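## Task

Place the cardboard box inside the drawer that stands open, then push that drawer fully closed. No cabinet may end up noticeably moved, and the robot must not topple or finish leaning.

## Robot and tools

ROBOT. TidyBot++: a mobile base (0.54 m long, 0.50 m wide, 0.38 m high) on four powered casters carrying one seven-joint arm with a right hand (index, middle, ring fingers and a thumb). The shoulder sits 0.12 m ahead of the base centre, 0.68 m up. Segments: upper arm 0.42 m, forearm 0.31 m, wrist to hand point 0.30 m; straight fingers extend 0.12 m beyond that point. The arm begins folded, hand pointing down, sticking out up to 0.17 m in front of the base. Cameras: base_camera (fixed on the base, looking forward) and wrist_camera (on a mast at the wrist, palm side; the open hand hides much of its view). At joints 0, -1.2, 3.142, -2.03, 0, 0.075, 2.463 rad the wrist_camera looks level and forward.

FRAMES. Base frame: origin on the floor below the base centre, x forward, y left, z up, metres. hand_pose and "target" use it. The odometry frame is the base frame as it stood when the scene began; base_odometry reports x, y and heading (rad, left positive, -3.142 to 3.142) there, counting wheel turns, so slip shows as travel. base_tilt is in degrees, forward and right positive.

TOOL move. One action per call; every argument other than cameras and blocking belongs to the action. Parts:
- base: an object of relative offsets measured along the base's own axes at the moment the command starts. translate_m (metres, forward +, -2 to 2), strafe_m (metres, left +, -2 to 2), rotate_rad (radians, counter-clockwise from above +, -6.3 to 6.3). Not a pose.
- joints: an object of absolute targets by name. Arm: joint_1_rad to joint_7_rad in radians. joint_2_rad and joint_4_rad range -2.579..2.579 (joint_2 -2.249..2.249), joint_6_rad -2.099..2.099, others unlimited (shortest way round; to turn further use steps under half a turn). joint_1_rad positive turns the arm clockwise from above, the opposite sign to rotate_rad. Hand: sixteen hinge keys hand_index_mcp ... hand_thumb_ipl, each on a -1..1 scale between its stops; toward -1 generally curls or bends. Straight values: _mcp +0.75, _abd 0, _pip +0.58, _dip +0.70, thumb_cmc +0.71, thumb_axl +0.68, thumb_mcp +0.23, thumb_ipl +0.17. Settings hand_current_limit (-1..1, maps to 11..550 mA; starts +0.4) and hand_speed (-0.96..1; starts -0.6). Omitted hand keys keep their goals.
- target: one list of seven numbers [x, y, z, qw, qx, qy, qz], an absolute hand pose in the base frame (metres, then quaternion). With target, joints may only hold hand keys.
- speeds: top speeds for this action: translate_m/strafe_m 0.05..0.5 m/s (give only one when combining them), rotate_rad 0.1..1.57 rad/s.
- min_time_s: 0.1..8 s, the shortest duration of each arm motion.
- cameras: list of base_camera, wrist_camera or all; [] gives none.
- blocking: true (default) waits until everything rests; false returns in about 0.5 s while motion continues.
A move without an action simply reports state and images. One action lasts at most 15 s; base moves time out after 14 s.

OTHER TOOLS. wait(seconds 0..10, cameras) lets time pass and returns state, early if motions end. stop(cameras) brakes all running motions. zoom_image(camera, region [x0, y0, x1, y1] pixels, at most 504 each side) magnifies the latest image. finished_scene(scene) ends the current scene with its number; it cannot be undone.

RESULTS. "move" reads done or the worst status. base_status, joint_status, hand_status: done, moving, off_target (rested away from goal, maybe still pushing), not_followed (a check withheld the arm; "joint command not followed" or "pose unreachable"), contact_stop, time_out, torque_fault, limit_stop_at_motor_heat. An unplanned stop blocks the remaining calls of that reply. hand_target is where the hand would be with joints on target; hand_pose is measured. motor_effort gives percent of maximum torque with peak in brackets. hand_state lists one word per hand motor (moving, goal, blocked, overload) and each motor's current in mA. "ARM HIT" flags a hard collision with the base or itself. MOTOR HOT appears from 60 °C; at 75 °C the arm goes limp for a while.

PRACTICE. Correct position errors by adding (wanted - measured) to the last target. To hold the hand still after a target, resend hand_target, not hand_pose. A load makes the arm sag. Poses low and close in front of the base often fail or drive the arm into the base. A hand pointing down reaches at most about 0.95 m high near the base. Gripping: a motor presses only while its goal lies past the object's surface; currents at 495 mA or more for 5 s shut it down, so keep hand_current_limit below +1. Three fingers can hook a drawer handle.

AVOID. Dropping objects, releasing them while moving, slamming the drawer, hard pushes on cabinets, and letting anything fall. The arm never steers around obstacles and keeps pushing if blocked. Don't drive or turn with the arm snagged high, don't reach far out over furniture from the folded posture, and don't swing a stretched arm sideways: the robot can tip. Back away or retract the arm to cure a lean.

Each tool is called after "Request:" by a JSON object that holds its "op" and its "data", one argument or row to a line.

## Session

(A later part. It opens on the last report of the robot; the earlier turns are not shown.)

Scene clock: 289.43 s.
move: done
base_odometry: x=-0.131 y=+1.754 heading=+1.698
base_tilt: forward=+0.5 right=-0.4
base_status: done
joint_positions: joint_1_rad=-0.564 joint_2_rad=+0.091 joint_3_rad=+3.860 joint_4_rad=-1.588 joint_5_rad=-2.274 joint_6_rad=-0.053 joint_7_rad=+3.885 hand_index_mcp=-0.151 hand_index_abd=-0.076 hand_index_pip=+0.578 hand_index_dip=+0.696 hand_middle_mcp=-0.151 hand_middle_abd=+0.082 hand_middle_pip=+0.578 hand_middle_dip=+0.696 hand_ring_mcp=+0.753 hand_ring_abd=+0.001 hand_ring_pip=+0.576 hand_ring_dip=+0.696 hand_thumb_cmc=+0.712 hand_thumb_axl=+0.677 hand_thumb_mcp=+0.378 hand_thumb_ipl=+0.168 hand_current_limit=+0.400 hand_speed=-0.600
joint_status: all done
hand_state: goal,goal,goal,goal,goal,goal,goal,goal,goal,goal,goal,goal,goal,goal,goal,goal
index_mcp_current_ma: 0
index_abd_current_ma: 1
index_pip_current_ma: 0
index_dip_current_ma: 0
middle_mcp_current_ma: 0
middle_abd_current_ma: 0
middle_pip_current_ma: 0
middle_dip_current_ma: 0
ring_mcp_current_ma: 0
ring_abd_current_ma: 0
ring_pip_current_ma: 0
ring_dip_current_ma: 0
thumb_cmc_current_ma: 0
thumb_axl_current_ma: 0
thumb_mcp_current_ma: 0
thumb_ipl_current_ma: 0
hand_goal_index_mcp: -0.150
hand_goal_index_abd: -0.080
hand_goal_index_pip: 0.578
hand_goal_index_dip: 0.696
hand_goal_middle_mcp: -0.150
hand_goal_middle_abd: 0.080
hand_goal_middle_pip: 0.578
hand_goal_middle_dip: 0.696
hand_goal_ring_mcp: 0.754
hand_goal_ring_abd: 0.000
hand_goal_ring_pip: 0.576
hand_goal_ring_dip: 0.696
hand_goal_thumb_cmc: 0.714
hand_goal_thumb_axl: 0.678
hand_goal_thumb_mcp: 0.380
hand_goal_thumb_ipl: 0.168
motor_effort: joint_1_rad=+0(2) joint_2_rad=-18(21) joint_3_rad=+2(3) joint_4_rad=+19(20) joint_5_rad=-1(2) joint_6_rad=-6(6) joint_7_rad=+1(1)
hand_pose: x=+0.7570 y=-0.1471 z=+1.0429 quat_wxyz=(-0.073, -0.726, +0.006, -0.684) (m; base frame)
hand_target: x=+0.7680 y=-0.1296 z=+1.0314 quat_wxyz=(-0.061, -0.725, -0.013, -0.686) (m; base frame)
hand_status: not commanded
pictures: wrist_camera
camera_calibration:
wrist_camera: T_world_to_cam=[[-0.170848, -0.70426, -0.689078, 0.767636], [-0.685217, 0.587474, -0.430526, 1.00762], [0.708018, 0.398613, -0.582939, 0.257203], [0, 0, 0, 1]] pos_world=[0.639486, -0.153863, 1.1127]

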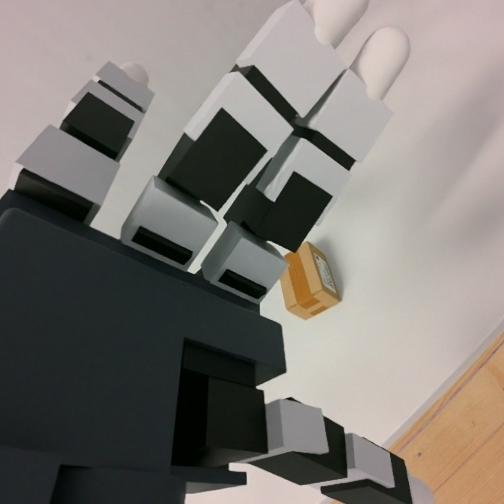

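Request:
{"op": "move", "data": {
  "target": [0.772, -0.02, 0.98, 0.463, -0.488, 0.537, -0.510],
  "joints": {"hand_thumb_cmc": -0.657, "hand_index_mcp": -0.2, "hand_middle_mcp": -0.2}
}}

Request:
{"op": "move", "data": {
  "base": {"translate_m": 0.15}
}}

Request:
{"op": "move", "data": {
  "target": [0.777, -0.025, 0.93, 0.463, -0.488, 0.537, -0.510]
}}

Scene clock: 322.40 s.
move: done
base_odometry: x=-0.131 y=+1.754 heading=+1.698
base_tilt: forward=+0.5 right=-0.4
base_status: not commanded
joint_positions: joint_1_rad=+0.079 joint_2_rad=+0.091 joint_3_rad=+3.097 joint_4_rad=-1.565 joint_5_rad=-1.436 joint_6_rad=+0.000 joint_7_rad=+1.409 hand_index_mcp=-0.201 hand_index_abd=-0.076 hand_index_pip=+0.578 hand_index_dip=+0.696 hand_middle_mcp=-0.201 hand_middle_abd=+0.082 hand_middle_pip=+0.578 hand_middle_dip=+0.696 hand_ring_mcp=+0.747 hand_ring_abd=+0.001 hand_ring_pip=+0.576 hand_ring_dip=+0.696 hand_thumb_cmc=-0.653 hand_thumb_axl=+0.677 hand_thumb_mcp=+0.378 hand_thumb_ipl=+0.168 hand_current_limit=+0.400 hand_speed=-0.600
joint_status: all done
hand_state: goal,goal,goal,goal,goal,goal,goal,goal,goal,goal,goal,goal,goal,goal,goal,goal
index_mcp_current_ma: 0
index_abd_current_ma: 1
index_pip_current_ma: 0
index_dip_current_ma: 0
middle_mcp_current_ma: 0
middle_abd_current_ma: 0
middle_pip_current_ma: 0
middle_dip_current_ma: 0
ring_mcp_current_ma: -3
ring_abd_current_ma: 0
ring_pip_current_ma: 0
ring_dip_current_ma: 0
thumb_cmc_current_ma: 1
thumb_axl_current_ma: 0
thumb_mcp_current_ma: 0
thumb_ipl_current_ma: 0
hand_goal_index_mcp: -0.200
hand_goal_index_abd: -0.080
hand_goal_index_pip: 0.578
hand_goal_index_dip: 0.696
hand_goal_middle_mcp: -0.200
hand_goal_middle_abd: 0.080
hand_goal_middle_pip: 0.578
hand_goal_middle_dip: 0.696
hand_goal_ring_mcp: 0.754
hand_goal_ring_abd: 0.000
hand_goal_ring_pip: 0.576
hand_goal_ring_dip: 0.696
hand_goal_thumb_cmc: -0.656
hand_goal_thumb_axl: 0.678
hand_goal_thumb_mcp: 0.380
hand_goal_thumb_ipl: 0.168
motor_effort: joint_1_rad=+0(1) joint_2_rad=-21(22) joint_3_rad=+0(2) joint_4_rad=+19(19) joint_5_rad=+0(1) joint_6_rad=+1(6) joint_7_rad=+0(1)
hand_pose: x=+0.7635 y=+0.0027 z=+0.9654 quat_wxyz=(+0.478, -0.503, +0.537, -0.479) (m; base frame)
hand_target: x=+0.7720 y=-0.0200 z=+0.9800 quat_wxyz=(+0.463, -0.488, +0.537, -0.510) (m; base frame)
hand_status: done (0.028 m and 4.3 deg from the pose sent, 0.143 m and 95.5 deg at the start)
pictures: none

Scene clock: 323.87 s.
move: done
base_odometry: x=-0.150 y=+1.903 heading=+1.698
base_tilt: forward=+0.6 right=-0.4
base_status: done
joint_positions: joint_1_rad=+0.083 joint_2_rad=+0.091 joint_3_rad=+3.093 joint_4_rad=-1.562 joint_5_rad=-1.435 joint_6_rad=+0.004 joint_7_rad=+1.406 hand_index_mcp=-0.202 hand_index_abd=-0.077 hand_index_pip=+0.578 hand_index_dip=+0.696 hand_middle_mcp=-0.202 hand_middle_abd=+0.082 hand_middle_pip=+0.578 hand_middle_dip=+0.696 hand_ring_mcp=+0.746 hand_ring_abd=+0.001 hand_ring_pip=+0.576 hand_ring_dip=+0.696 hand_thumb_cmc=-0.654 hand_thumb_axl=+0.677 hand_thumb_mcp=+0.378 hand_thumb_ipl=+0.168 hand_current_limit=+0.400 hand_speed=-0.600
joint_status: not commanded
hand_state: goal,goal,goal,goal,goal,goal,goal,goal,goal,goal,goal,goal,goal,goal,goal,goal
index_mcp_current_ma: 0
index_abd_current_ma: 0
index_pip_current_ma: 0
index_dip_current_ma: 0
middle_mcp_current_ma: 0
middle_abd_current_ma: 0
middle_pip_current_ma: 0
middle_dip_current_ma: 0
ring_mcp_current_ma: -3
ring_abd_current_ma: 0
ring_pip_current_ma: 0
ring_dip_current_ma: 0
thumb_cmc_current_ma: 0
thumb_axl_current_ma: 0
thumb_mcp_current_ma: 0
thumb_ipl_current_ma: 0
hand_goal_index_mcp: -0.200
hand_goal_index_abd: -0.080
hand_goal_index_pip: 0.578
hand_goal_index_dip: 0.696
hand_goal_middle_mcp: -0.200
hand_goal_middle_abd: 0.080
hand_goal_middle_pip: 0.578
hand_goal_middle_dip: 0.696
hand_goal_ring_mcp: 0.754
hand_goal_ring_abd: 0.000
hand_goal_ring_pip: 0.576
hand_goal_ring_dip: 0.696
hand_goal_thumb_cmc: -0.656
hand_goal_thumb_axl: 0.678
hand_goal_thumb_mcp: 0.380
hand_goal_thumb_ipl: 0.168
motor_effort: joint_1_rad=+0(2) joint_2_rad=-22(26) joint_3_rad=+0(1) joint_4_rad=+19(20) joint_5_rad=+0(1) joint_6_rad=+1(2) joint_7_rad=+1(1)
hand_pose: x=+0.7642 y=+0.0009 z=+0.9667 quat_wxyz=(+0.478, -0.501, +0.538, -0.481) (m; base frame)
hand_target: x=+0.7720 y=-0.0200 z=+0.9800 quat_wxyz=(+0.463, -0.488, +0.537, -0.510) (m; base frame)
hand_status: not commanded
pictures: none

Scene clock: 326.10 s.
move: done
base_odometry: x=-0.150 y=+1.903 heading=+1.698
base_tilt: forward=+0.6 right=-0.4
base_status: not commanded
joint_positions: joint_1_rad=+0.626 joint_2_rad=+0.141 joint_3_rad=+2.455 joint_4_rad=-1.619 joint_5_rad=-0.782 joint_6_rad=+0.169 joint_7_rad=+0.848 hand_index_mcp=-0.202 hand_index_abd=-0.077 hand_index_pip=+0.578 hand_index_dip=+0.696 hand_middle_mcp=-0.202 hand_middle_abd=+0.082 hand_middle_pip=+0.578 hand_middle_dip=+0.696 hand_ring_mcp=+0.746 hand_ring_abd=+0.001 hand_ring_pip=+0.576 hand_ring_dip=+0.696 hand_thumb_cmc=-0.654 hand_thumb_axl=+0.677 hand_thumb_mcp=+0.378 hand_thumb_ipl=+0.168 hand_current_limit=+0.400 hand_speed=-0.600
joint_status: not commanded
hand_state: goal,goal,goal,goal,goal,goal,goal,goal,goal,goal,goal,goal,goal,goal,goal,goal
index_mcp_current_ma: 0
index_abd_current_ma: 0
index_pip_current_ma: 0
index_dip_current_ma: 0
middle_mcp_current_ma: 0
middle_abd_current_ma: 0
middle_pip_current_ma: 0
middle_dip_current_ma: 0
ring_mcp_current_ma: -3
ring_abd_current_ma: 0
ring_pip_current_ma: 0
ring_dip_current_ma: 0
thumb_cmc_current_ma: 0
thumb_axl_current_ma: 0
thumb_mcp_current_ma: 0
thumb_ipl_current_ma: 0
hand_goal_index_mcp: -0.200
hand_goal_index_abd: -0.080
hand_goal_index_pip: 0.578
hand_goal_index_dip: 0.696
hand_goal_middle_mcp: -0.200
hand_goal_middle_abd: 0.080
hand_goal_middle_pip: 0.578
hand_goal_middle_dip: 0.696
hand_goal_ring_mcp: 0.754
hand_goal_ring_abd: 0.000
hand_goal_ring_pip: 0.576
hand_goal_ring_dip: 0.696
hand_goal_thumb_cmc: -0.656
hand_goal_thumb_axl: 0.678
hand_goal_thumb_mcp: 0.380
hand_goal_thumb_ipl: 0.168
motor_effort: joint_1_rad=+0(1) joint_2_rad=-19(22) joint_3_rad=-1(2) joint_4_rad=+19(19) joint_5_rad=+1(2) joint_6_rad=+6(6) joint_7_rad=+1(1)
hand_pose: x=+0.7673 y=-0.0043 z=+0.9517 quat_wxyz=(+0.476, -0.493, +0.530, -0.500) (m; base frame)
hand_target: x=+0.7770 y=-0.0250 z=+0.9300 quat_wxyz=(+0.463, -0.488, +0.537, -0.510) (m; base frame)
hand_status: done (0.032 m and 2.1 deg from the pose sent, 0.047 m and 4.0 deg at the start)
pictures: none

Request:
{"op": "move", "data": {
  "target": [0.780, -0.052, 0.90, 0.460, -0.488, 0.540, -0.510]
}}

Request:
{"op": "move", "data": {
  "target": [0.780, -0.052, 0.883, 0.460, -0.488, 0.540, -0.510]
}}

Scene clock: 333.53 s.
move: done
base_odometry: x=-0.150 y=+1.903 heading=+1.698
base_tilt: forward=+0.6 right=-0.4
base_status: not commanded
joint_positions: joint_1_rad=+0.900 joint_2_rad=+0.261 joint_3_rad=+2.135 joint_4_rad=-1.669 joint_5_rad=-0.715 joint_6_rad=+0.272 joint_7_rad=+0.847 hand_index_mcp=-0.202 hand_index_abd=-0.077 hand_index_pip=+0.578 hand_index_dip=+0.696 hand_middle_mcp=-0.202 hand_middle_abd=+0.082 hand_middle_pip=+0.578 hand_middle_dip=+0.696 hand_ring_mcp=+0.746 hand_ring_abd=+0.001 hand_ring_pip=+0.576 hand_ring_dip=+0.696 hand_thumb_cmc=-0.654 hand_thumb_axl=+0.677 hand_thumb_mcp=+0.378 hand_thumb_ipl=+0.168 hand_current_limit=+0.400 hand_speed=-0.600
joint_status: not commanded
hand_state: goal,goal,goal,goal,goal,goal,goal,goal,goal,goal,goal,goal,goal,goal,goal,goal
index_mcp_current_ma: 0
index_abd_current_ma: 0
index_pip_current_ma: 0
index_dip_current_ma: 0
middle_mcp_current_ma: 0
middle_abd_current_ma: 0
middle_pip_current_ma: 0
middle_dip_current_ma: 0
ring_mcp_current_ma: -3
ring_abd_current_ma: 0
ring_pip_current_ma: 0
ring_dip_current_ma: 0
thumb_cmc_current_ma: 0
thumb_axl_current_ma: 0
thumb_mcp_current_ma: 0
thumb_ipl_current_ma: 0
hand_goal_index_mcp: -0.200
hand_goal_index_abd: -0.080
hand_goal_index_pip: 0.578
hand_goal_index_dip: 0.696
hand_goal_middle_mcp: -0.200
hand_goal_middle_abd: 0.080
hand_goal_middle_pip: 0.578
hand_goal_middle_dip: 0.696
hand_goal_ring_mcp: 0.754
hand_goal_ring_abd: 0.000
hand_goal_ring_pip: 0.576
hand_goal_ring_dip: 0.696
hand_goal_thumb_cmc: -0.656
hand_goal_thumb_axl: 0.678
hand_goal_thumb_mcp: 0.380
hand_goal_thumb_ipl: 0.168
motor_effort: joint_1_rad=+0(1) joint_2_rad=-18(19) joint_3_rad=-3(4) joint_4_rad=+18(19) joint_5_rad=+2(3) joint_6_rad=+5(6) joint_7_rad=+0(1)
hand_pose: x=+0.7748 y=-0.0303 z=+0.9142 quat_wxyz=(+0.479, -0.481, +0.551, -0.486) (m; base frame)
hand_target: x=+0.7800 y=-0.0520 z=+0.9000 quat_wxyz=(+0.460, -0.488, +0.540, -0.510) (m; base frame)
hand_status: done (0.026 m and 3.8 deg from the pose sent, 0.071 m and 2.5 deg at the start)
pictures: none

Scene clock: 334.53 s.
move: done
base_odometry: x=-0.150 y=+1.903 heading=+1.698
base_tilt: forward=+0.6 right=-0.4
base_status: not commanded
joint_positions: joint_1_rad=+0.907 joint_2_rad=+0.292 joint_3_rad=+2.106 joint_4_rad=-1.715 joint_5_rad=-0.650 joint_6_rad=+0.332 joint_7_rad=+0.840 hand_index_mcp=-0.202 hand_index_abd=-0.077 hand_index_pip=+0.578 hand_index_dip=+0.696 hand_middle_mcp=-0.202 hand_middle_abd=+0.082 hand_middle_pip=+0.578 hand_middle_dip=+0.696 hand_ring_mcp=+0.746 hand_ring_abd=+0.001 hand_ring_pip=+0.576 hand_ring_dip=+0.696 hand_thumb_cmc=-0.654 hand_thumb_axl=+0.677 hand_thumb_mcp=+0.378 hand_thumb_ipl=+0.168 hand_current_limit=+0.400 hand_speed=-0.600
joint_status: not commanded
hand_state: goal,goal,goal,goal,goal,goal,goal,goal,goal,goal,goal,goal,goal,goal,goal,goal
index_mcp_current_ma: 0
index_abd_current_ma: 0
index_pip_current_ma: 0
index_dip_current_ma: 0
middle_mcp_current_ma: 0
middle_abd_current_ma: 0
middle_pip_current_ma: 0
middle_dip_current_ma: 0
ring_mcp_current_ma: -3
ring_abd_current_ma: 0
ring_pip_current_ma: 0
ring_dip_current_ma: 0
thumb_cmc_current_ma: 0
thumb_axl_current_ma: 0
thumb_mcp_current_ma: 0
thumb_ipl_current_ma: 0
hand_goal_index_mcp: -0.200
hand_goal_index_abd: -0.080
hand_goal_index_pip: 0.578
hand_goal_index_dip: 0.696
hand_goal_middle_mcp: -0.200
hand_goal_middle_abd: 0.080
hand_goal_middle_pip: 0.578
hand_goal_middle_dip: 0.696
hand_goal_ring_mcp: 0.754
hand_goal_ring_abd: 0.000
hand_goal_ring_pip: 0.576
hand_goal_ring_dip: 0.696
hand_goal_thumb_cmc: -0.656
hand_goal_thumb_axl: 0.678
hand_goal_thumb_mcp: 0.380
hand_goal_thumb_ipl: 0.168
motor_effort: joint_1_rad=-1(1) joint_2_rad=-18(20) joint_3_rad=-4(4) joint_4_rad=+18(19) joint_5_rad=+2(3) joint_6_rad=+6(6) joint_7_rad=+0(1)
hand_pose: x=+0.7747 y=-0.0324 z=+0.8923 quat_wxyz=(+0.468, -0.492, +0.544, -0.493) (m; base frame)
hand_target: x=+0.7800 y=-0.0520 z=+0.8830 quat_wxyz=(+0.460, -0.488, +0.540, -0.510) (m; base frame)
hand_status: done (0.022 m and 2.2 deg from the pose sent, 0.038 m and 3.8 deg at the start)
pictures: none

Request:
{"op": "move", "data": {
  "joints": {"hand_index_mcp": -0.32, "hand_middle_mcp": -0.32, "hand_thumb_mcp": 0.28, "hand_speed": -0.85},
  "cameras": ["wrist_camera"]
}}

Scene clock: 340.90 s.
move: done
base_odometry: x=-0.150 y=+1.903 heading=+1.698
base_tilt: forward=+0.6 right=-0.4
base_status: not commanded
joint_positions: joint_1_rad=+0.907 joint_2_rad=+0.292 joint_3_rad=+2.106 joint_4_rad=-1.715 joint_5_rad=-0.650 joint_6_rad=+0.332 joint_7_rad=+0.840 hand_index_mcp=-0.320 hand_index_abd=-0.077 hand_index_pip=+0.578 hand_index_dip=+0.696 hand_middle_mcp=-0.320 hand_middle_abd=+0.082 hand_middle_pip=+0.578 hand_middle_dip=+0.696 hand_ring_mcp=+0.746 hand_ring_abd=+0.001 hand_ring_pip=+0.576 hand_ring_dip=+0.696 hand_thumb_cmc=-0.654 hand_thumb_axl=+0.677 hand_thumb_mcp=+0.284 hand_thumb_ipl=+0.168 hand_current_limit=+0.400 hand_speed=-0.850
joint_status: all done
hand_state: goal,goal,goal,goal,goal,goal,goal,goal,goal,goal,goal,goal,goal,goal,goal,goal
index_mcp_current_ma: 0
index_abd_current_ma: 0
index_pip_current_ma: 0
index_dip_current_ma: 0
middle_mcp_current_ma: 0
middle_abd_current_ma: 0
middle_pip_current_ma: 0
middle_dip_current_ma: 0
ring_mcp_current_ma: -3
ring_abd_current_ma: 0
ring_pip_current_ma: 0
ring_dip_current_ma: 0
thumb_cmc_current_ma: 0
thumb_axl_current_ma: 0
thumb_mcp_current_ma: 1
thumb_ipl_current_ma: 0
hand_goal_index_mcp: -0.320
hand_goal_index_abd: -0.080
hand_goal_index_pip: 0.578
hand_goal_index_dip: 0.696
hand_goal_middle_mcp: -0.320
hand_goal_middle_abd: 0.080
hand_goal_middle_pip: 0.578
hand_goal_middle_dip: 0.696
hand_goal_ring_mcp: 0.754
hand_goal_ring_abd: 0.000
hand_goal_ring_pip: 0.576
hand_goal_ring_dip: 0.696
hand_goal_thumb_cmc: -0.656
hand_goal_thumb_axl: 0.678
hand_goal_thumb_mcp: 0.280
hand_goal_thumb_ipl: 0.168
motor_effort: joint_1_rad=-1(1) joint_2_rad=-18(18) joint_3_rad=-4(4) joint_4_rad=+18(18) joint_5_rad=+2(3) joint_6_rad=+6(6) joint_7_rad=+1(1)
hand_pose: x=+0.7747 y=-0.0324 z=+0.8923 quat_wxyz=(+0.468, -0.492, +0.544, -0.493) (m; base frame)
hand_target: x=+0.7800 y=-0.0520 z=+0.8830 quat_wxyz=(+0.460, -0.488, +0.540, -0.510) (m; base frame)
hand_status: not commanded
pictures: wrist_camera
camera_calibration:
wrist_camera: T_world_to_cam=[[-0.0394879, 0.780038, -0.624484, 0.636465], [-0.646726, 0.456461, 0.611056, -0.0759843], [0.7617, 0.427999, 0.486446, -0.883738], [0, 0, 0, 1]] pos_world=[0.649135, -0.0835442, 0.873784]

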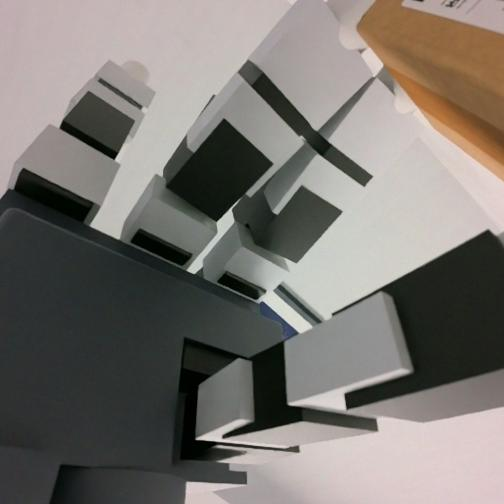

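Request:
{"op": "move", "data": {
  "joints": {"hand_index_mcp": -0.4, "hand_middle_mcp": -0.4, "hand_thumb_mcp": 0.23}
}}

Request:
{"op": "move", "data": {
  "joints": {"hand_index_mcp": -0.46, "hand_middle_mcp": -0.46, "hand_thumb_mcp": 0.19},
  "cameras": ["wrist_camera"]
}}

Scene clock: 358.27 s.
move: off_target
base_odometry: x=-0.150 y=+1.903 heading=+1.698
base_tilt: forward=+0.6 right=-0.4
base_status: not commanded
joint_positions: joint_1_rad=+0.907 joint_2_rad=+0.292 joint_3_rad=+2.106 joint_4_rad=-1.715 joint_5_rad=-0.650 joint_6_rad=+0.332 joint_7_rad=+0.840 hand_index_mcp=-0.373 hand_index_abd=-0.077 hand_index_pip=+0.583 hand_index_dip=+0.697 hand_middle_mcp=-0.373 hand_middle_abd=+0.082 hand_middle_pip=+0.583 hand_middle_dip=+0.697 hand_ring_mcp=+0.746 hand_ring_abd=+0.001 hand_ring_pip=+0.576 hand_ring_dip=+0.696 hand_thumb_cmc=-0.654 hand_thumb_axl=+0.677 hand_thumb_mcp=+0.246 hand_thumb_ipl=+0.173 hand_current_limit=+0.400 hand_speed=-0.850
joint_status: hand_index_mcp off_target (ended at -0.373, target -0.400); hand_middle_mcp off_target (ended at -0.373, target -0.400); the others done
hand_state: blocked,goal,goal,goal,blocked,goal,goal,goal,goal,goal,goal,goal,goal,goal,goal,goal
index_mcp_current_ma: 26
index_abd_current_ma: 0
index_pip_current_ma: 2
index_dip_current_ma: 0
middle_mcp_current_ma: 27
middle_abd_current_ma: 0
middle_pip_current_ma: 2
middle_dip_current_ma: 0
ring_mcp_current_ma: -3
ring_abd_current_ma: 0
ring_pip_current_ma: 0
ring_dip_current_ma: 0
thumb_cmc_current_ma: 0
thumb_axl_current_ma: 0
thumb_mcp_current_ma: 15
thumb_ipl_current_ma: 2
hand_goal_index_mcp: -0.400
hand_goal_index_abd: -0.080
hand_goal_index_pip: 0.578
hand_goal_index_dip: 0.696
hand_goal_middle_mcp: -0.400
hand_goal_middle_abd: 0.080
hand_goal_middle_pip: 0.578
hand_goal_middle_dip: 0.696
hand_goal_ring_mcp: 0.754
hand_goal_ring_abd: 0.000
hand_goal_ring_pip: 0.576
hand_goal_ring_dip: 0.696
hand_goal_thumb_cmc: -0.656
hand_goal_thumb_axl: 0.678
hand_goal_thumb_mcp: 0.230
hand_goal_thumb_ipl: 0.168
motor_effort: joint_1_rad=+0(1) joint_2_rad=-18(18) joint_3_rad=-4(4) joint_4_rad=+17(18) joint_5_rad=+2(3) joint_6_rad=+5(5) joint_7_rad=+1(1)
hand_pose: x=+0.7747 y=-0.0324 z=+0.8923 quat_wxyz=(+0.468, -0.492, +0.544, -0.493) (m; base frame)
hand_target: x=+0.7800 y=-0.0520 z=+0.8830 quat_wxyz=(+0.460, -0.488, +0.540, -0.510) (m; base frame)
hand_status: not commanded
pictures: none

Scene clock: 358.80 s.
move: off_target
base_odometry: x=-0.150 y=+1.903 heading=+1.698
base_tilt: forward=+0.6 right=-0.4
base_status: not commanded
joint_positions: joint_1_rad=+0.907 joint_2_rad=+0.292 joint_3_rad=+2.106 joint_4_rad=-1.715 joint_5_rad=-0.650 joint_6_rad=+0.333 joint_7_rad=+0.840 hand_index_mcp=-0.393 hand_index_abd=-0.077 hand_index_pip=+0.596 hand_index_dip=+0.702 hand_middle_mcp=-0.393 hand_middle_abd=+0.081 hand_middle_pip=+0.595 hand_middle_dip=+0.702 hand_ring_mcp=+0.746 hand_ring_abd=+0.001 hand_ring_pip=+0.576 hand_ring_dip=+0.696 hand_thumb_cmc=-0.654 hand_thumb_axl=+0.677 hand_thumb_mcp=+0.246 hand_thumb_ipl=+0.185 hand_current_limit=+0.400 hand_speed=-0.850
joint_status: hand_index_mcp off_target (ended at -0.393, target -0.460); hand_middle_mcp off_target (ended at -0.393, target -0.460); hand_thumb_mcp off_target (ended at +0.246, target +0.190)
hand_state: blocked,goal,goal,goal,blocked,goal,goal,goal,goal,goal,goal,goal,goal,goal,blocked,goal
index_mcp_current_ma: 122
index_abd_current_ma: 0
index_pip_current_ma: 12
index_dip_current_ma: 2
middle_mcp_current_ma: 123
middle_abd_current_ma: 0
middle_pip_current_ma: 11
middle_dip_current_ma: 2
ring_mcp_current_ma: -3
ring_abd_current_ma: 0
ring_pip_current_ma: 0
ring_dip_current_ma: 0
thumb_cmc_current_ma: 0
thumb_axl_current_ma: 0
thumb_mcp_current_ma: 126
thumb_ipl_current_ma: 18
hand_goal_index_mcp: -0.460
hand_goal_index_abd: -0.080
hand_goal_index_pip: 0.578
hand_goal_index_dip: 0.696
hand_goal_middle_mcp: -0.460
hand_goal_middle_abd: 0.080
hand_goal_middle_pip: 0.578
hand_goal_middle_dip: 0.696
hand_goal_ring_mcp: 0.754
hand_goal_ring_abd: 0.000
hand_goal_ring_pip: 0.576
hand_goal_ring_dip: 0.696
hand_goal_thumb_cmc: -0.656
hand_goal_thumb_axl: 0.678
hand_goal_thumb_mcp: 0.190
hand_goal_thumb_ipl: 0.168
motor_effort: joint_1_rad=+0(1) joint_2_rad=-18(18) joint_3_rad=-4(4) joint_4_rad=+17(17) joint_5_rad=+2(2) joint_6_rad=+5(5) joint_7_rad=+0(1)
hand_pose: x=+0.7747 y=-0.0325 z=+0.8924 quat_wxyz=(+0.468, -0.492, +0.544, -0.493) (m; base frame)
hand_target: x=+0.7800 y=-0.0520 z=+0.8830 quat_wxyz=(+0.460, -0.488, +0.540, -0.510) (m; base frame)
hand_status: not commanded
pictures: wrist_camera
camera_calibration:
wrist_camera: T_world_to_cam=[[-0.039139, 0.780006, -0.624547, 0.636292], [-0.646713, 0.456692, 0.610897, -0.075835], [0.761729, 0.427812, 0.486565, -0.883876], [0, 0, 0, 1]] pos_world=[0.649135, -0.083545, 0.873785]

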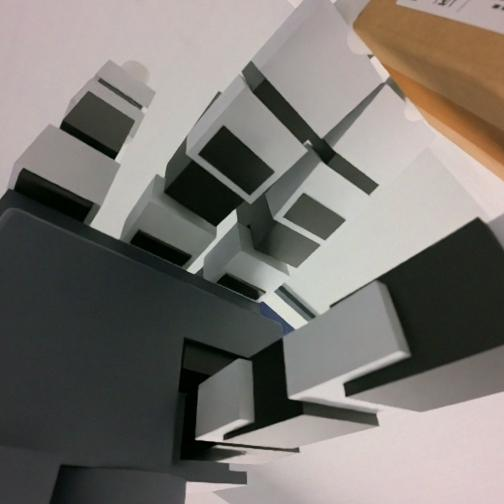

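Symmetric contact again. Squeeze and lift.

Request:
{"op": "move", "data": {
  "joints": {"hand_index_mcp": -0.56, "hand_middle_mcp": -0.56, "hand_thumb_mcp": 0.13, "hand_thumb_ipl": 0.13}
}}

Request:
{"op": "move", "data": {
  "joints": {"hand_index_mcp": -0.63, "hand_middle_mcp": -0.63, "hand_thumb_mcp": 0.08, "hand_thumb_ipl": 0.1},
  "cameras": ["wrist_camera"]
}}

Request:
{"op": "move", "data": {
  "target": [0.780, -0.050, 0.93, 0.460, -0.488, 0.540, -0.510],
  "min_time_s": 2
}}

Request:
{"op": "move", "data": {
  "target": [0.778, -0.045, 0.99, 0.460, -0.488, 0.540, -0.510],
  "min_time_s": 2,
  "cameras": ["all"]
}}

Scene clock: 368.90 s.
move: off_target
base_odometry: x=-0.150 y=+1.903 heading=+1.698
base_tilt: forward=+0.6 right=-0.4
base_status: not commanded
joint_positions: joint_1_rad=+0.907 joint_2_rad=+0.292 joint_3_rad=+2.106 joint_4_rad=-1.715 joint_5_rad=-0.650 joint_6_rad=+0.333 joint_7_rad=+0.840 hand_index_mcp=-0.417 hand_index_abd=-0.077 hand_index_pip=+0.616 hand_index_dip=+0.710 hand_middle_mcp=-0.416 hand_middle_abd=+0.081 hand_middle_pip=+0.615 hand_middle_dip=+0.710 hand_ring_mcp=+0.746 hand_ring_abd=+0.001 hand_ring_pip=+0.576 hand_ring_dip=+0.696 hand_thumb_cmc=-0.654 hand_thumb_axl=+0.677 hand_thumb_mcp=+0.246 hand_thumb_ipl=+0.185 hand_current_limit=+0.400 hand_speed=-0.850
joint_status: hand_index_mcp off_target (ended at -0.417, target -0.560); hand_middle_mcp off_target (ended at -0.416, target -0.560); hand_thumb_mcp off_target (ended at +0.246, target +0.130); hand_thumb_ipl off_target (ended at +0.185, target +0.130)
hand_state: blocked,goal,blocked,goal,blocked,goal,blocked,goal,goal,goal,goal,goal,goal,goal,blocked,blocked
index_mcp_current_ma: 385
index_abd_current_ma: 0
index_pip_current_ma: 43
index_dip_current_ma: 8
middle_mcp_current_ma: 385
middle_abd_current_ma: 0
middle_pip_current_ma: 41
middle_dip_current_ma: 8
ring_mcp_current_ma: -3
ring_abd_current_ma: 0
ring_pip_current_ma: 0
ring_dip_current_ma: 0
thumb_cmc_current_ma: 0
thumb_axl_current_ma: 0
thumb_mcp_current_ma: 385
thumb_ipl_current_ma: 130
hand_goal_index_mcp: -0.560
hand_goal_index_abd: -0.080
hand_goal_index_pip: 0.578
hand_goal_index_dip: 0.696
hand_goal_middle_mcp: -0.560
hand_goal_middle_abd: 0.080
hand_goal_middle_pip: 0.578
hand_goal_middle_dip: 0.696
hand_goal_ring_mcp: 0.754
hand_goal_ring_abd: 0.000
hand_goal_ring_pip: 0.576
hand_goal_ring_dip: 0.696
hand_goal_thumb_cmc: -0.656
hand_goal_thumb_axl: 0.678
hand_goal_thumb_mcp: 0.130
hand_goal_thumb_ipl: 0.130
motor_effort: joint_1_rad=+0(1) joint_2_rad=-18(18) joint_3_rad=-4(4) joint_4_rad=+17(17) joint_5_rad=+2(3) joint_6_rad=+5(5) joint_7_rad=+0(1)
hand_pose: x=+0.7747 y=-0.0325 z=+0.8924 quat_wxyz=(+0.468, -0.492, +0.544, -0.493) (m; base frame)
hand_target: x=+0.7800 y=-0.0520 z=+0.8830 quat_wxyz=(+0.460, -0.488, +0.540, -0.510) (m; base frame)
hand_status: not commanded
pictures: none

Scene clock: 369.33 s.
move: off_target
base_odometry: x=-0.150 y=+1.903 heading=+1.698
base_tilt: forward=+0.6 right=-0.4
base_status: not commanded
joint_positions: joint_1_rad=+0.907 joint_2_rad=+0.292 joint_3_rad=+2.106 joint_4_rad=-1.715 joint_5_rad=-0.650 joint_6_rad=+0.333 joint_7_rad=+0.840 hand_index_mcp=-0.417 hand_index_abd=-0.077 hand_index_pip=+0.616 hand_index_dip=+0.710 hand_middle_mcp=-0.416 hand_middle_abd=+0.081 hand_middle_pip=+0.615 hand_middle_dip=+0.710 hand_ring_mcp=+0.746 hand_ring_abd=+0.001 hand_ring_pip=+0.576 hand_ring_dip=+0.696 hand_thumb_cmc=-0.654 hand_thumb_axl=+0.677 hand_thumb_mcp=+0.246 hand_thumb_ipl=+0.184 hand_current_limit=+0.400 hand_speed=-0.850
joint_status: hand_index_mcp off_target (ended at -0.417, target -0.630); hand_middle_mcp off_target (ended at -0.416, target -0.630); hand_thumb_mcp off_target (ended at +0.246, target +0.080); hand_thumb_ipl off_target (ended at +0.184, target +0.100)
hand_state: blocked,goal,blocked,goal,blocked,goal,blocked,goal,goal,goal,goal,goal,goal,goal,blocked,blocked
index_mcp_current_ma: 385
index_abd_current_ma: 0
index_pip_current_ma: 43
index_dip_current_ma: 8
middle_mcp_current_ma: 385
middle_abd_current_ma: 0
middle_pip_current_ma: 41
middle_dip_current_ma: 8
ring_mcp_current_ma: -3
ring_abd_current_ma: 0
ring_pip_current_ma: 0
ring_dip_current_ma: 0
thumb_cmc_current_ma: 0
thumb_axl_current_ma: 0
thumb_mcp_current_ma: 385
thumb_ipl_current_ma: 266
hand_goal_index_mcp: -0.630
hand_goal_index_abd: -0.080
hand_goal_index_pip: 0.578
hand_goal_index_dip: 0.696
hand_goal_middle_mcp: -0.630
hand_goal_middle_abd: 0.080
hand_goal_middle_pip: 0.578
hand_goal_middle_dip: 0.696
hand_goal_ring_mcp: 0.754
hand_goal_ring_abd: 0.000
hand_goal_ring_pip: 0.576
hand_goal_ring_dip: 0.696
hand_goal_thumb_cmc: -0.656
hand_goal_thumb_axl: 0.678
hand_goal_thumb_mcp: 0.080
hand_goal_thumb_ipl: 0.100
motor_effort: joint_1_rad=+0(1) joint_2_rad=-18(18) joint_3_rad=-4(4) joint_4_rad=+17(17) joint_5_rad=+1(2) joint_6_rad=+5(5) joint_7_rad=+0(1)
hand_pose: x=+0.7747 y=-0.0325 z=+0.8924 quat_wxyz=(+0.468, -0.492, +0.544, -0.493) (m; base frame)
hand_target: x=+0.7800 y=-0.0520 z=+0.8830 quat_wxyz=(+0.460, -0.488, +0.540, -0.510) (m; base frame)
hand_status: not commanded
pictures: wrist_camera
camera_calibration:
wrist_camera: T_world_to_cam=[[-0.0390918, 0.780033, -0.624517, 0.636237], [-0.646759, 0.456666, 0.610868, -0.0757816], [0.761692, 0.427791, 0.486641, -0.883921], [0, 0, 0, 1]] pos_world=[0.649135, -0.0835449, 0.873785]

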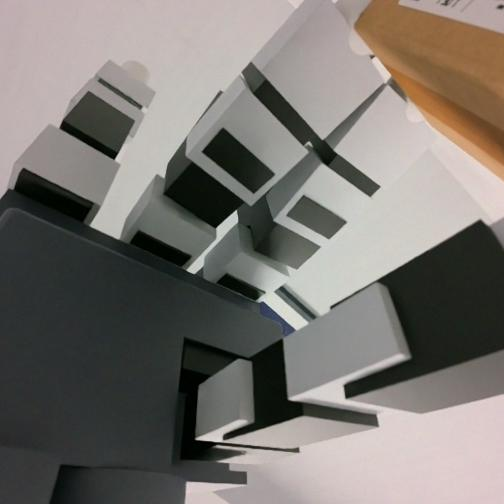

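Scene clock: 371.63 s.
move: done
base_odometry: x=-0.150 y=+1.903 heading=+1.698
base_tilt: forward=+0.6 right=-0.4
base_status: not commanded
joint_positions: joint_1_rad=+0.850 joint_2_rad=+0.269 joint_3_rad=+2.233 joint_4_rad=-1.653 joint_5_rad=-0.682 joint_6_rad=+0.292 joint_7_rad=+0.878 hand_index_mcp=-0.417 hand_index_abd=-0.078 hand_index_pip=+0.617 hand_index_dip=+0.711 hand_middle_mcp=-0.420 hand_middle_abd=+0.080 hand_middle_pip=+0.616 hand_middle_dip=+0.712 hand_ring_mcp=+0.746 hand_ring_abd=+0.001 hand_ring_pip=+0.576 hand_ring_dip=+0.696 hand_thumb_cmc=-0.649 hand_thumb_axl=+0.677 hand_thumb_mcp=+0.246 hand_thumb_ipl=+0.184 hand_current_limit=+0.400 hand_speed=-0.850
joint_status: not commanded
hand_state: blocked,goal,blocked,goal,blocked,goal,blocked,goal,goal,goal,goal,goal,goal,goal,blocked,blocked
index_mcp_current_ma: 385
index_abd_current_ma: 0
index_pip_current_ma: 45
index_dip_current_ma: 9
middle_mcp_current_ma: 385
middle_abd_current_ma: 0
middle_pip_current_ma: 43
middle_dip_current_ma: 11
ring_mcp_current_ma: -3
ring_abd_current_ma: 0
ring_pip_current_ma: 0
ring_dip_current_ma: 0
thumb_cmc_current_ma: 3
thumb_axl_current_ma: 0
thumb_mcp_current_ma: 385
thumb_ipl_current_ma: 266
hand_goal_index_mcp: -0.630
hand_goal_index_abd: -0.080
hand_goal_index_pip: 0.578
hand_goal_index_dip: 0.696
hand_goal_middle_mcp: -0.630
hand_goal_middle_abd: 0.080
hand_goal_middle_pip: 0.578
hand_goal_middle_dip: 0.696
hand_goal_ring_mcp: 0.754
hand_goal_ring_abd: 0.000
hand_goal_ring_pip: 0.576
hand_goal_ring_dip: 0.696
hand_goal_thumb_cmc: -0.656
hand_goal_thumb_axl: 0.678
hand_goal_thumb_mcp: 0.080
hand_goal_thumb_ipl: 0.100
motor_effort: joint_1_rad=+0(1) joint_2_rad=-20(21) joint_3_rad=-4(4) joint_4_rad=+18(19) joint_5_rad=+2(3) joint_6_rad=+6(6) joint_7_rad=+0(1)
hand_pose: x=+0.7834 y=-0.0681 z=+0.9118 quat_wxyz=(+0.449, -0.482, +0.544, -0.519) (m; base frame)
hand_target: x=+0.7800 y=-0.0500 z=+0.9300 quat_wxyz=(+0.460, -0.488, +0.540, -0.510) (m; base frame)
hand_status: done (0.026 m and 1.9 deg from the pose sent, 0.042 m and 2.2 deg at the start)
pictures: none

Scene clock: 374.23 s.
move: done
base_odometry: x=-0.150 y=+1.903 heading=+1.698
base_tilt: forward=+0.6 right=-0.4
base_status: not commanded
joint_positions: joint_1_rad=-0.273 joint_2_rad=+0.152 joint_3_rad=+3.586 joint_4_rad=-1.523 joint_5_rad=-1.060 joint_6_rad=-0.013 joint_7_rad=+1.046 hand_index_mcp=-0.419 hand_index_abd=-0.079 hand_index_pip=+0.618 hand_index_dip=+0.711 hand_middle_mcp=-0.421 hand_middle_abd=+0.079 hand_middle_pip=+0.617 hand_middle_dip=+0.712 hand_ring_mcp=+0.746 hand_ring_abd=+0.001 hand_ring_pip=+0.576 hand_ring_dip=+0.696 hand_thumb_cmc=-0.650 hand_thumb_axl=+0.677 hand_thumb_mcp=+0.246 hand_thumb_ipl=+0.184 hand_current_limit=+0.400 hand_speed=-0.850
joint_status: not commanded
hand_state: blocked,goal,blocked,goal,blocked,goal,blocked,goal,goal,goal,goal,goal,goal,goal,blocked,blocked
index_mcp_current_ma: 385
index_abd_current_ma: 0
index_pip_current_ma: 48
index_dip_current_ma: 10
middle_mcp_current_ma: 385
middle_abd_current_ma: 0
middle_pip_current_ma: 46
middle_dip_current_ma: 11
ring_mcp_current_ma: -3
ring_abd_current_ma: 0
ring_pip_current_ma: 0
ring_dip_current_ma: 0
thumb_cmc_current_ma: 2
thumb_axl_current_ma: 0
thumb_mcp_current_ma: 385
thumb_ipl_current_ma: 266
hand_goal_index_mcp: -0.630
hand_goal_index_abd: -0.080
hand_goal_index_pip: 0.578
hand_goal_index_dip: 0.696
hand_goal_middle_mcp: -0.630
hand_goal_middle_abd: 0.080
hand_goal_middle_pip: 0.578
hand_goal_middle_dip: 0.696
hand_goal_ring_mcp: 0.754
hand_goal_ring_abd: 0.000
hand_goal_ring_pip: 0.576
hand_goal_ring_dip: 0.696
hand_goal_thumb_cmc: -0.656
hand_goal_thumb_axl: 0.678
hand_goal_thumb_mcp: 0.080
hand_goal_thumb_ipl: 0.100
motor_effort: joint_1_rad=+0(1) joint_2_rad=-23(26) joint_3_rad=+2(4) joint_4_rad=+19(20) joint_5_rad=+0(2) joint_6_rad=+5(6) joint_7_rad=-1(1)
hand_pose: x=+0.7851 y=-0.0639 z=+0.9548 quat_wxyz=(+0.423, -0.493, +0.552, -0.523) (m; base frame)
hand_target: x=+0.7780 y=-0.0450 z=+0.9900 quat_wxyz=(+0.460, -0.488, +0.540, -0.510) (m; base frame)
hand_status: done (0.041 m and 4.8 deg from the pose sent, 0.082 m and 1.9 deg at the start)
pictures: base_camera, wrist_camera
camera_calibration:
wrist_camera: T_world_to_cam=[[0.00180601, 0.735991, -0.676989, 0.715376], [-0.589705, 0.547533, 0.59368, -0.115461], [0.807617, 0.398151, 0.435007, -0.897413], [0, 0, 0, 1]] pos_world=[0.655385, -0.105986, 0.943229]

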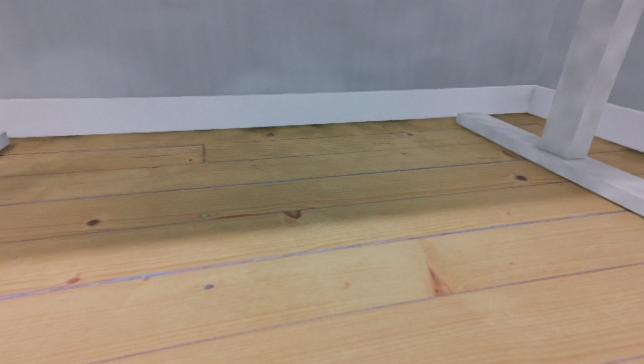

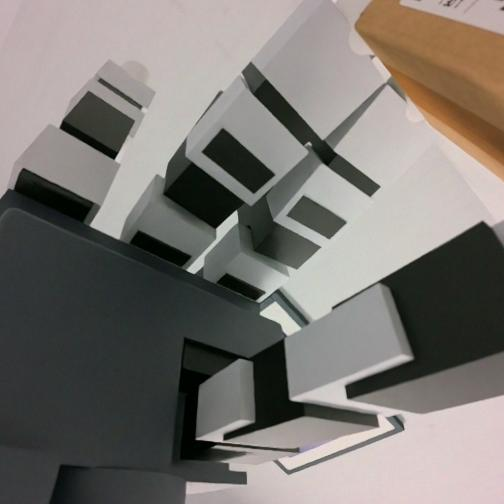

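Request:
{"op": "move", "data": {
  "base": {"translate_m": -0.3},
  "speeds": {"translate_m": 0.3}
}}

Request:
{"op": "move", "data": {
  "base": {"translate_m": -0.79, "strafe_m": 0.55},
  "speeds": {"translate_m": 0.35}
}}

Request:
{"op": "move", "data": {
  "base": {"rotate_rad": -1.24},
  "speeds": {"rotate_rad": 0.7},
  "cameras": ["all"]
}}

Request:
{"op": "zoom_image", "data": {
  "camera": "base_camera",
  "region": [240, 0, 440, 130]
}}

Scene clock: 400.70 s.
move: done
base_odometry: x=-0.112 y=+1.606 heading=+1.698
base_tilt: forward=+0.5 right=-0.4
base_status: done
joint_positions: joint_1_rad=-0.278 joint_2_rad=+0.139 joint_3_rad=+3.589 joint_4_rad=-1.520 joint_5_rad=-1.063 joint_6_rad=-0.017 joint_7_rad=+1.047 hand_index_mcp=-0.419 hand_index_abd=-0.079 hand_index_pip=+0.619 hand_index_dip=+0.712 hand_middle_mcp=-0.421 hand_middle_abd=+0.079 hand_middle_pip=+0.617 hand_middle_dip=+0.712 hand_ring_mcp=+0.746 hand_ring_abd=+0.001 hand_ring_pip=+0.576 hand_ring_dip=+0.696 hand_thumb_cmc=-0.649 hand_thumb_axl=+0.677 hand_thumb_mcp=+0.246 hand_thumb_ipl=+0.184 hand_current_limit=+0.400 hand_speed=-0.850
joint_status: not commanded
hand_state: blocked,goal,blocked,goal,blocked,goal,blocked,goal,goal,goal,goal,goal,goal,goal,blocked,blocked
index_mcp_current_ma: 385
index_abd_current_ma: 0
index_pip_current_ma: 48
index_dip_current_ma: 10
middle_mcp_current_ma: 385
middle_abd_current_ma: 0
middle_pip_current_ma: 46
middle_dip_current_ma: 11
ring_mcp_current_ma: -4
ring_abd_current_ma: 0
ring_pip_current_ma: 0
ring_dip_current_ma: 0
thumb_cmc_current_ma: 2
thumb_axl_current_ma: 0
thumb_mcp_current_ma: 385
thumb_ipl_current_ma: 266
hand_goal_index_mcp: -0.630
hand_goal_index_abd: -0.080
hand_goal_index_pip: 0.578
hand_goal_index_dip: 0.696
hand_goal_middle_mcp: -0.630
hand_goal_middle_abd: 0.080
hand_goal_middle_pip: 0.578
hand_goal_middle_dip: 0.696
hand_goal_ring_mcp: 0.754
hand_goal_ring_abd: 0.000
hand_goal_ring_pip: 0.576
hand_goal_ring_dip: 0.696
hand_goal_thumb_cmc: -0.656
hand_goal_thumb_axl: 0.678
hand_goal_thumb_mcp: 0.080
hand_goal_thumb_ipl: 0.100
motor_effort: joint_1_rad=-1(1) joint_2_rad=-22(25) joint_3_rad=+2(2) joint_4_rad=+19(20) joint_5_rad=+0(1) joint_6_rad=+5(5) joint_7_rad=+1(1)
hand_pose: x=+0.7822 y=-0.0619 z=+0.9639 quat_wxyz=(+0.429, -0.491, +0.549, -0.524) (m; base frame)
hand_target: x=+0.7780 y=-0.0450 z=+0.9900 quat_wxyz=(+0.460, -0.488, +0.540, -0.510) (m; base frame)
hand_status: not commanded
pictures: none

Scene clock: 404.47 s.
move: done
base_odometry: x=-0.557 y=+0.752 heading=+1.698
base_tilt: forward=+0.6 right=-0.4
base_status: done
joint_positions: joint_1_rad=-0.281 joint_2_rad=+0.138 joint_3_rad=+3.591 joint_4_rad=-1.519 joint_5_rad=-1.063 joint_6_rad=-0.018 joint_7_rad=+1.047 hand_index_mcp=-0.419 hand_index_abd=-0.079 hand_index_pip=+0.619 hand_index_dip=+0.712 hand_middle_mcp=-0.421 hand_middle_abd=+0.079 hand_middle_pip=+0.617 hand_middle_dip=+0.712 hand_ring_mcp=+0.746 hand_ring_abd=+0.001 hand_ring_pip=+0.576 hand_ring_dip=+0.696 hand_thumb_cmc=-0.649 hand_thumb_axl=+0.677 hand_thumb_mcp=+0.246 hand_thumb_ipl=+0.184 hand_current_limit=+0.400 hand_speed=-0.850
joint_status: not commanded
hand_state: blocked,goal,blocked,goal,blocked,goal,blocked,goal,goal,goal,goal,goal,goal,goal,blocked,blocked
index_mcp_current_ma: 385
index_abd_current_ma: 0
index_pip_current_ma: 48
index_dip_current_ma: 10
middle_mcp_current_ma: 385
middle_abd_current_ma: 0
middle_pip_current_ma: 46
middle_dip_current_ma: 11
ring_mcp_current_ma: -4
ring_abd_current_ma: 0
ring_pip_current_ma: 0
ring_dip_current_ma: 0
thumb_cmc_current_ma: 2
thumb_axl_current_ma: 0
thumb_mcp_current_ma: 385
thumb_ipl_current_ma: 266
hand_goal_index_mcp: -0.630
hand_goal_index_abd: -0.080
hand_goal_index_pip: 0.578
hand_goal_index_dip: 0.696
hand_goal_middle_mcp: -0.630
hand_goal_middle_abd: 0.080
hand_goal_middle_pip: 0.578
hand_goal_middle_dip: 0.696
hand_goal_ring_mcp: 0.754
hand_goal_ring_abd: 0.000
hand_goal_ring_pip: 0.576
hand_goal_ring_dip: 0.696
hand_goal_thumb_cmc: -0.656
hand_goal_thumb_axl: 0.678
hand_goal_thumb_mcp: 0.080
hand_goal_thumb_ipl: 0.100
motor_effort: joint_1_rad=+0(2) joint_2_rad=-22(24) joint_3_rad=+2(2) joint_4_rad=+19(20) joint_5_rad=-1(1) joint_6_rad=+5(5) joint_7_rad=+0(1)
hand_pose: x=+0.7819 y=-0.0618 z=+0.9651 quat_wxyz=(+0.430, -0.490, +0.548, -0.524) (m; base frame)
hand_target: x=+0.7780 y=-0.0450 z=+0.9900 quat_wxyz=(+0.460, -0.488, +0.540, -0.510) (m; base frame)
hand_status: not commanded
pictures: none

Scene clock: 407.03 s.
move: done
base_odometry: x=-0.557 y=+0.752 heading=+0.459
base_tilt: forward=+0.6 right=-0.4
base_status: done
joint_positions: joint_1_rad=-0.288 joint_2_rad=+0.138 joint_3_rad=+3.603 joint_4_rad=-1.519 joint_5_rad=-1.064 joint_6_rad=-0.023 joint_7_rad=+1.047 hand_index_mcp=-0.419 hand_index_abd=-0.079 hand_index_pip=+0.619 hand_index_dip=+0.712 hand_middle_mcp=-0.421 hand_middle_abd=+0.079 hand_middle_pip=+0.617 hand_middle_dip=+0.712 hand_ring_mcp=+0.746 hand_ring_abd=+0.001 hand_ring_pip=+0.576 hand_ring_dip=+0.696 hand_thumb_cmc=-0.649 hand_thumb_axl=+0.677 hand_thumb_mcp=+0.246 hand_thumb_ipl=+0.184 hand_current_limit=+0.400 hand_speed=-0.850
joint_status: not commanded
hand_state: blocked,goal,blocked,goal,blocked,goal,blocked,goal,goal,goal,goal,goal,goal,goal,blocked,blocked
index_mcp_current_ma: 385
index_abd_current_ma: 0
index_pip_current_ma: 48
index_dip_current_ma: 10
middle_mcp_current_ma: 385
middle_abd_current_ma: 0
middle_pip_current_ma: 46
middle_dip_current_ma: 11
ring_mcp_current_ma: -4
ring_abd_current_ma: 0
ring_pip_current_ma: 0
ring_dip_current_ma: 0
thumb_cmc_current_ma: 3
thumb_axl_current_ma: 0
thumb_mcp_current_ma: 385
thumb_ipl_current_ma: 266
hand_goal_index_mcp: -0.630
hand_goal_index_abd: -0.080
hand_goal_index_pip: 0.578
hand_goal_index_dip: 0.696
hand_goal_middle_mcp: -0.630
hand_goal_middle_abd: 0.080
hand_goal_middle_pip: 0.578
hand_goal_middle_dip: 0.696
hand_goal_ring_mcp: 0.754
hand_goal_ring_abd: 0.000
hand_goal_ring_pip: 0.576
hand_goal_ring_dip: 0.696
hand_goal_thumb_cmc: -0.656
hand_goal_thumb_axl: 0.678
hand_goal_thumb_mcp: 0.080
hand_goal_thumb_ipl: 0.100
motor_effort: joint_1_rad=+0(3) joint_2_rad=-22(24) joint_3_rad=+1(4) joint_4_rad=+20(20) joint_5_rad=-1(1) joint_6_rad=+5(6) joint_7_rad=+0(1)
hand_pose: x=+0.7815 y=-0.0630 z=+0.9649 quat_wxyz=(+0.429, -0.491, +0.549, -0.524) (m; base frame)
hand_target: x=+0.7780 y=-0.0450 z=+0.9900 quat_wxyz=(+0.460, -0.488, +0.540, -0.510) (m; base frame)
hand_status: not commanded
pictures: base_camera, wrist_camera
camera_calibration:
wrist_camera: T_world_to_cam=[[0.00593896, 0.738372, -0.674367, 0.715851], [-0.60077, 0.541743, 0.587869, -0.110143], [0.7994, 0.401648, 0.446809, -0.904089], [0, 0, 0, 1]] pos_world=[0.652307, -0.105769, 0.951451]

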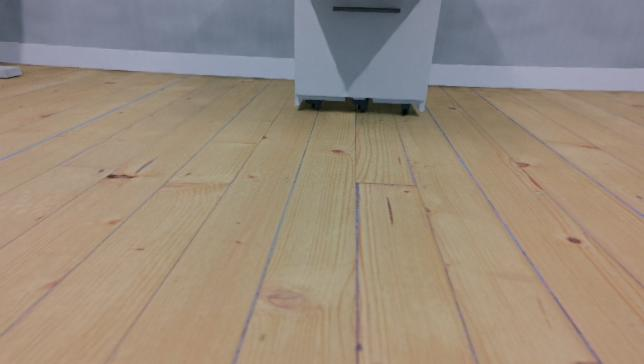

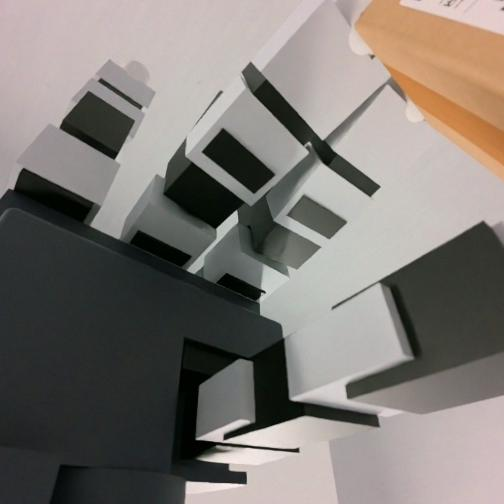

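Scaled by 2.520.

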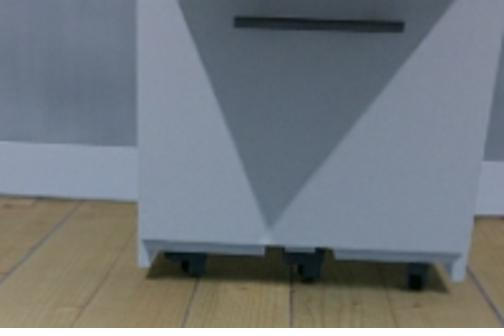

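Request:
{"op": "move", "data": {
  "target": [0.80, -0.05, 0.90, 0.475, -0.502, 0.525, -0.497],
  "joints": {"hand_ring_abd": -0.3, "hand_ring_mcp": -0.42},
  "min_time_s": 2.5
}}

Request:
{"op": "move", "data": {
  "target": [0.83, -0.05, 0.82, 0.487, -0.513, 0.513, -0.487],
  "min_time_s": 2.5
}}

Request:
{"op": "move", "data": {
  "base": {"translate_m": 0.40, "strafe_m": 0.055},
  "speeds": {"translate_m": 0.2},
  "cameras": ["all"]
}}

Request:
{"op": "zoom_image", "data": {
  "camera": "base_camera",
  "region": [260, 60, 500, 200]
}}

Scene clock: 436.30 s.
move: done
base_odometry: x=-0.557 y=+0.752 heading=+0.459
base_tilt: forward=+0.5 right=-0.4
base_status: not commanded
joint_positions: joint_1_rad=+0.946 joint_2_rad=+0.380 joint_3_rad=+2.000 joint_4_rad=-1.610 joint_5_rad=-0.764 joint_6_rad=+0.275 joint_7_rad=+1.047 hand_index_mcp=-0.419 hand_index_abd=-0.079 hand_index_pip=+0.619 hand_index_dip=+0.712 hand_middle_mcp=-0.421 hand_middle_abd=+0.079 hand_middle_pip=+0.617 hand_middle_dip=+0.712 hand_ring_mcp=-0.419 hand_ring_abd=-0.295 hand_ring_pip=+0.576 hand_ring_dip=+0.696 hand_thumb_cmc=-0.649 hand_thumb_axl=+0.677 hand_thumb_mcp=+0.246 hand_thumb_ipl=+0.184 hand_current_limit=+0.400 hand_speed=-0.850
joint_status: all done
hand_state: blocked,goal,blocked,goal,blocked,goal,blocked,goal,goal,goal,goal,goal,goal,goal,blocked,blocked
index_mcp_current_ma: 385
index_abd_current_ma: 0
index_pip_current_ma: 48
index_dip_current_ma: 10
middle_mcp_current_ma: 385
middle_abd_current_ma: 0
middle_pip_current_ma: 46
middle_dip_current_ma: 11
ring_mcp_current_ma: 0
ring_abd_current_ma: 1
ring_pip_current_ma: 0
ring_dip_current_ma: 0
thumb_cmc_current_ma: 3
thumb_axl_current_ma: 0
thumb_mcp_current_ma: 385
thumb_ipl_current_ma: 266
hand_goal_index_mcp: -0.630
hand_goal_index_abd: -0.080
hand_goal_index_pip: 0.578
hand_goal_index_dip: 0.696
hand_goal_middle_mcp: -0.630
hand_goal_middle_abd: 0.080
hand_goal_middle_pip: 0.578
hand_goal_middle_dip: 0.696
hand_goal_ring_mcp: -0.420
hand_goal_ring_abd: -0.300
hand_goal_ring_pip: 0.576
hand_goal_ring_dip: 0.696
hand_goal_thumb_cmc: -0.656
hand_goal_thumb_axl: 0.678
hand_goal_thumb_mcp: 0.080
hand_goal_thumb_ipl: 0.100
motor_effort: joint_1_rad=+0(1) joint_2_rad=-20(26) joint_3_rad=-6(6) joint_4_rad=+18(20) joint_5_rad=+1(2) joint_6_rad=+4(5) joint_7_rad=+0(1)
hand_pose: x=+0.7943 y=-0.0262 z=+0.9135 quat_wxyz=(+0.489, -0.504, +0.528, -0.477) (m; base frame)
hand_target: x=+0.8000 y=-0.0500 z=+0.9000 quat_wxyz=(+0.475, -0.502, +0.525, -0.497) (m; base frame)
hand_status: done (0.028 m and 2.9 deg from the pose sent, 0.069 m and 6.8 deg at the start)
pictures: none

Scene clock: 439.10 s.
move: done
base_odometry: x=-0.557 y=+0.752 heading=+0.459
base_tilt: forward=+0.6 right=-0.4
base_status: not commanded
joint_positions: joint_1_rad=+0.946 joint_2_rad=+0.658 joint_3_rad=+1.889 joint_4_rad=-1.683 joint_5_rad=-0.539 joint_6_rad=+0.477 joint_7_rad=+1.047 hand_index_mcp=-0.419 hand_index_abd=-0.079 hand_index_pip=+0.619 hand_index_dip=+0.712 hand_middle_mcp=-0.421 hand_middle_abd=+0.079 hand_middle_pip=+0.617 hand_middle_dip=+0.712 hand_ring_mcp=-0.419 hand_ring_abd=-0.295 hand_ring_pip=+0.576 hand_ring_dip=+0.696 hand_thumb_cmc=-0.649 hand_thumb_axl=+0.677 hand_thumb_mcp=+0.246 hand_thumb_ipl=+0.184 hand_current_limit=+0.400 hand_speed=-0.850
joint_status: not commanded
hand_state: blocked,goal,blocked,goal,blocked,goal,blocked,goal,goal,goal,goal,goal,goal,goal,blocked,blocked
index_mcp_current_ma: 385
index_abd_current_ma: 0
index_pip_current_ma: 48
index_dip_current_ma: 10
middle_mcp_current_ma: 385
middle_abd_current_ma: 0
middle_pip_current_ma: 46
middle_dip_current_ma: 11
ring_mcp_current_ma: 0
ring_abd_current_ma: 1
ring_pip_current_ma: 0
ring_dip_current_ma: 0
thumb_cmc_current_ma: 3
thumb_axl_current_ma: 0
thumb_mcp_current_ma: 385
thumb_ipl_current_ma: 266
hand_goal_index_mcp: -0.630
hand_goal_index_abd: -0.080
hand_goal_index_pip: 0.578
hand_goal_index_dip: 0.696
hand_goal_middle_mcp: -0.630
hand_goal_middle_abd: 0.080
hand_goal_middle_pip: 0.578
hand_goal_middle_dip: 0.696
hand_goal_ring_mcp: -0.420
hand_goal_ring_abd: -0.300
hand_goal_ring_pip: 0.576
hand_goal_ring_dip: 0.696
hand_goal_thumb_cmc: -0.656
hand_goal_thumb_axl: 0.678
hand_goal_thumb_mcp: 0.080
hand_goal_thumb_ipl: 0.100
motor_effort: joint_1_rad=+0(1) joint_2_rad=-24(25) joint_3_rad=-10(10) joint_4_rad=+15(18) joint_5_rad=+3(5) joint_6_rad=+4(4) joint_7_rad=+0(1)
hand_pose: x=+0.8244 y=-0.0496 z=+0.8265 quat_wxyz=(+0.492, -0.504, +0.536, -0.465) (m; base frame)
hand_target: x=+0.8300 y=-0.0500 z=+0.8200 quat_wxyz=(+0.487, -0.513, +0.513, -0.487) (m; base frame)
hand_status: done (0.009 m and 3.8 deg from the pose sent, 0.103 m and 2.3 deg at the start)
pictures: none

Scene clock: 441.83 s.
move: done
base_odometry: x=-0.222 y=+0.978 heading=+0.458
base_tilt: forward=+0.6 right=-0.4
base_status: done
joint_positions: joint_1_rad=+0.943 joint_2_rad=+0.661 joint_3_rad=+1.887 joint_4_rad=-1.686 joint_5_rad=-0.537 joint_6_rad=+0.480 joint_7_rad=+1.047 hand_index_mcp=-0.419 hand_index_abd=-0.079 hand_index_pip=+0.619 hand_index_dip=+0.712 hand_middle_mcp=-0.421 hand_middle_abd=+0.079 hand_middle_pip=+0.617 hand_middle_dip=+0.712 hand_ring_mcp=-0.420 hand_ring_abd=-0.296 hand_ring_pip=+0.576 hand_ring_dip=+0.696 hand_thumb_cmc=-0.649 hand_thumb_axl=+0.677 hand_thumb_mcp=+0.246 hand_thumb_ipl=+0.184 hand_current_limit=+0.400 hand_speed=-0.850
joint_status: not commanded
hand_state: blocked,goal,blocked,goal,blocked,goal,blocked,goal,goal,goal,goal,goal,goal,goal,blocked,blocked
index_mcp_current_ma: 385
index_abd_current_ma: 0
index_pip_current_ma: 48
index_dip_current_ma: 10
middle_mcp_current_ma: 385
middle_abd_current_ma: 0
middle_pip_current_ma: 46
middle_dip_current_ma: 11
ring_mcp_current_ma: 0
ring_abd_current_ma: 1
ring_pip_current_ma: 0
ring_dip_current_ma: 0
thumb_cmc_current_ma: 3
thumb_axl_current_ma: 0
thumb_mcp_current_ma: 385
thumb_ipl_current_ma: 266
hand_goal_index_mcp: -0.630
hand_goal_index_abd: -0.080
hand_goal_index_pip: 0.578
hand_goal_index_dip: 0.696
hand_goal_middle_mcp: -0.630
hand_goal_middle_abd: 0.080
hand_goal_middle_pip: 0.578
hand_goal_middle_dip: 0.696
hand_goal_ring_mcp: -0.420
hand_goal_ring_abd: -0.300
hand_goal_ring_pip: 0.576
hand_goal_ring_dip: 0.696
hand_goal_thumb_cmc: -0.656
hand_goal_thumb_axl: 0.678
hand_goal_thumb_mcp: 0.080
hand_goal_thumb_ipl: 0.100
motor_effort: joint_1_rad=+0(2) joint_2_rad=-24(25) joint_3_rad=-10(10) joint_4_rad=+15(16) joint_5_rad=+3(5) joint_6_rad=+4(4) joint_7_rad=+0(1)
hand_pose: x=+0.8243 y=-0.0475 z=+0.8253 quat_wxyz=(+0.493, -0.505, +0.536, -0.464) (m; base frame)
hand_target: x=+0.8300 y=-0.0500 z=+0.8200 quat_wxyz=(+0.487, -0.513, +0.513, -0.487) (m; base frame)
hand_status: not commanded
pictures: base_camera, wrist_camera
camera_calibration:
wrist_camera: T_world_to_cam=[[-0.102558, 0.796814, -0.595457, 0.637087], [-0.673833, 0.384695, 0.63084, 0.00658103], [0.731731, 0.465937, 0.497466, -0.86501], [0, 0, 0, 1]] pos_world=[0.702728, -0.107132, 0.805519]

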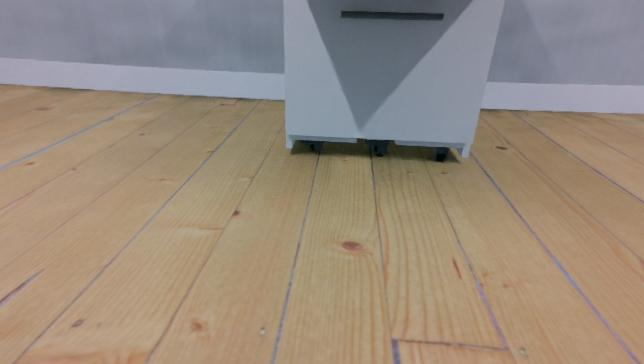

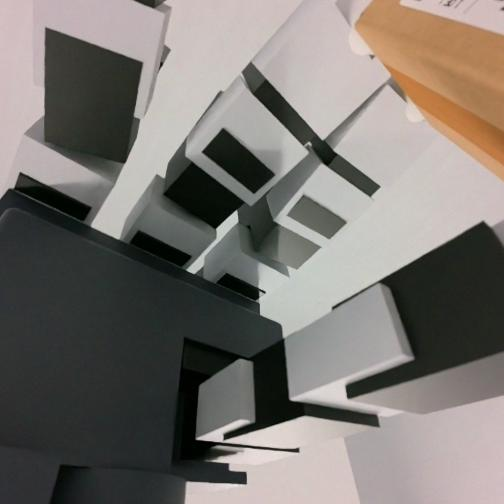

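Scaled by 2.100.

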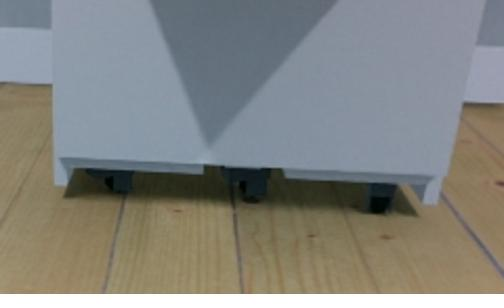

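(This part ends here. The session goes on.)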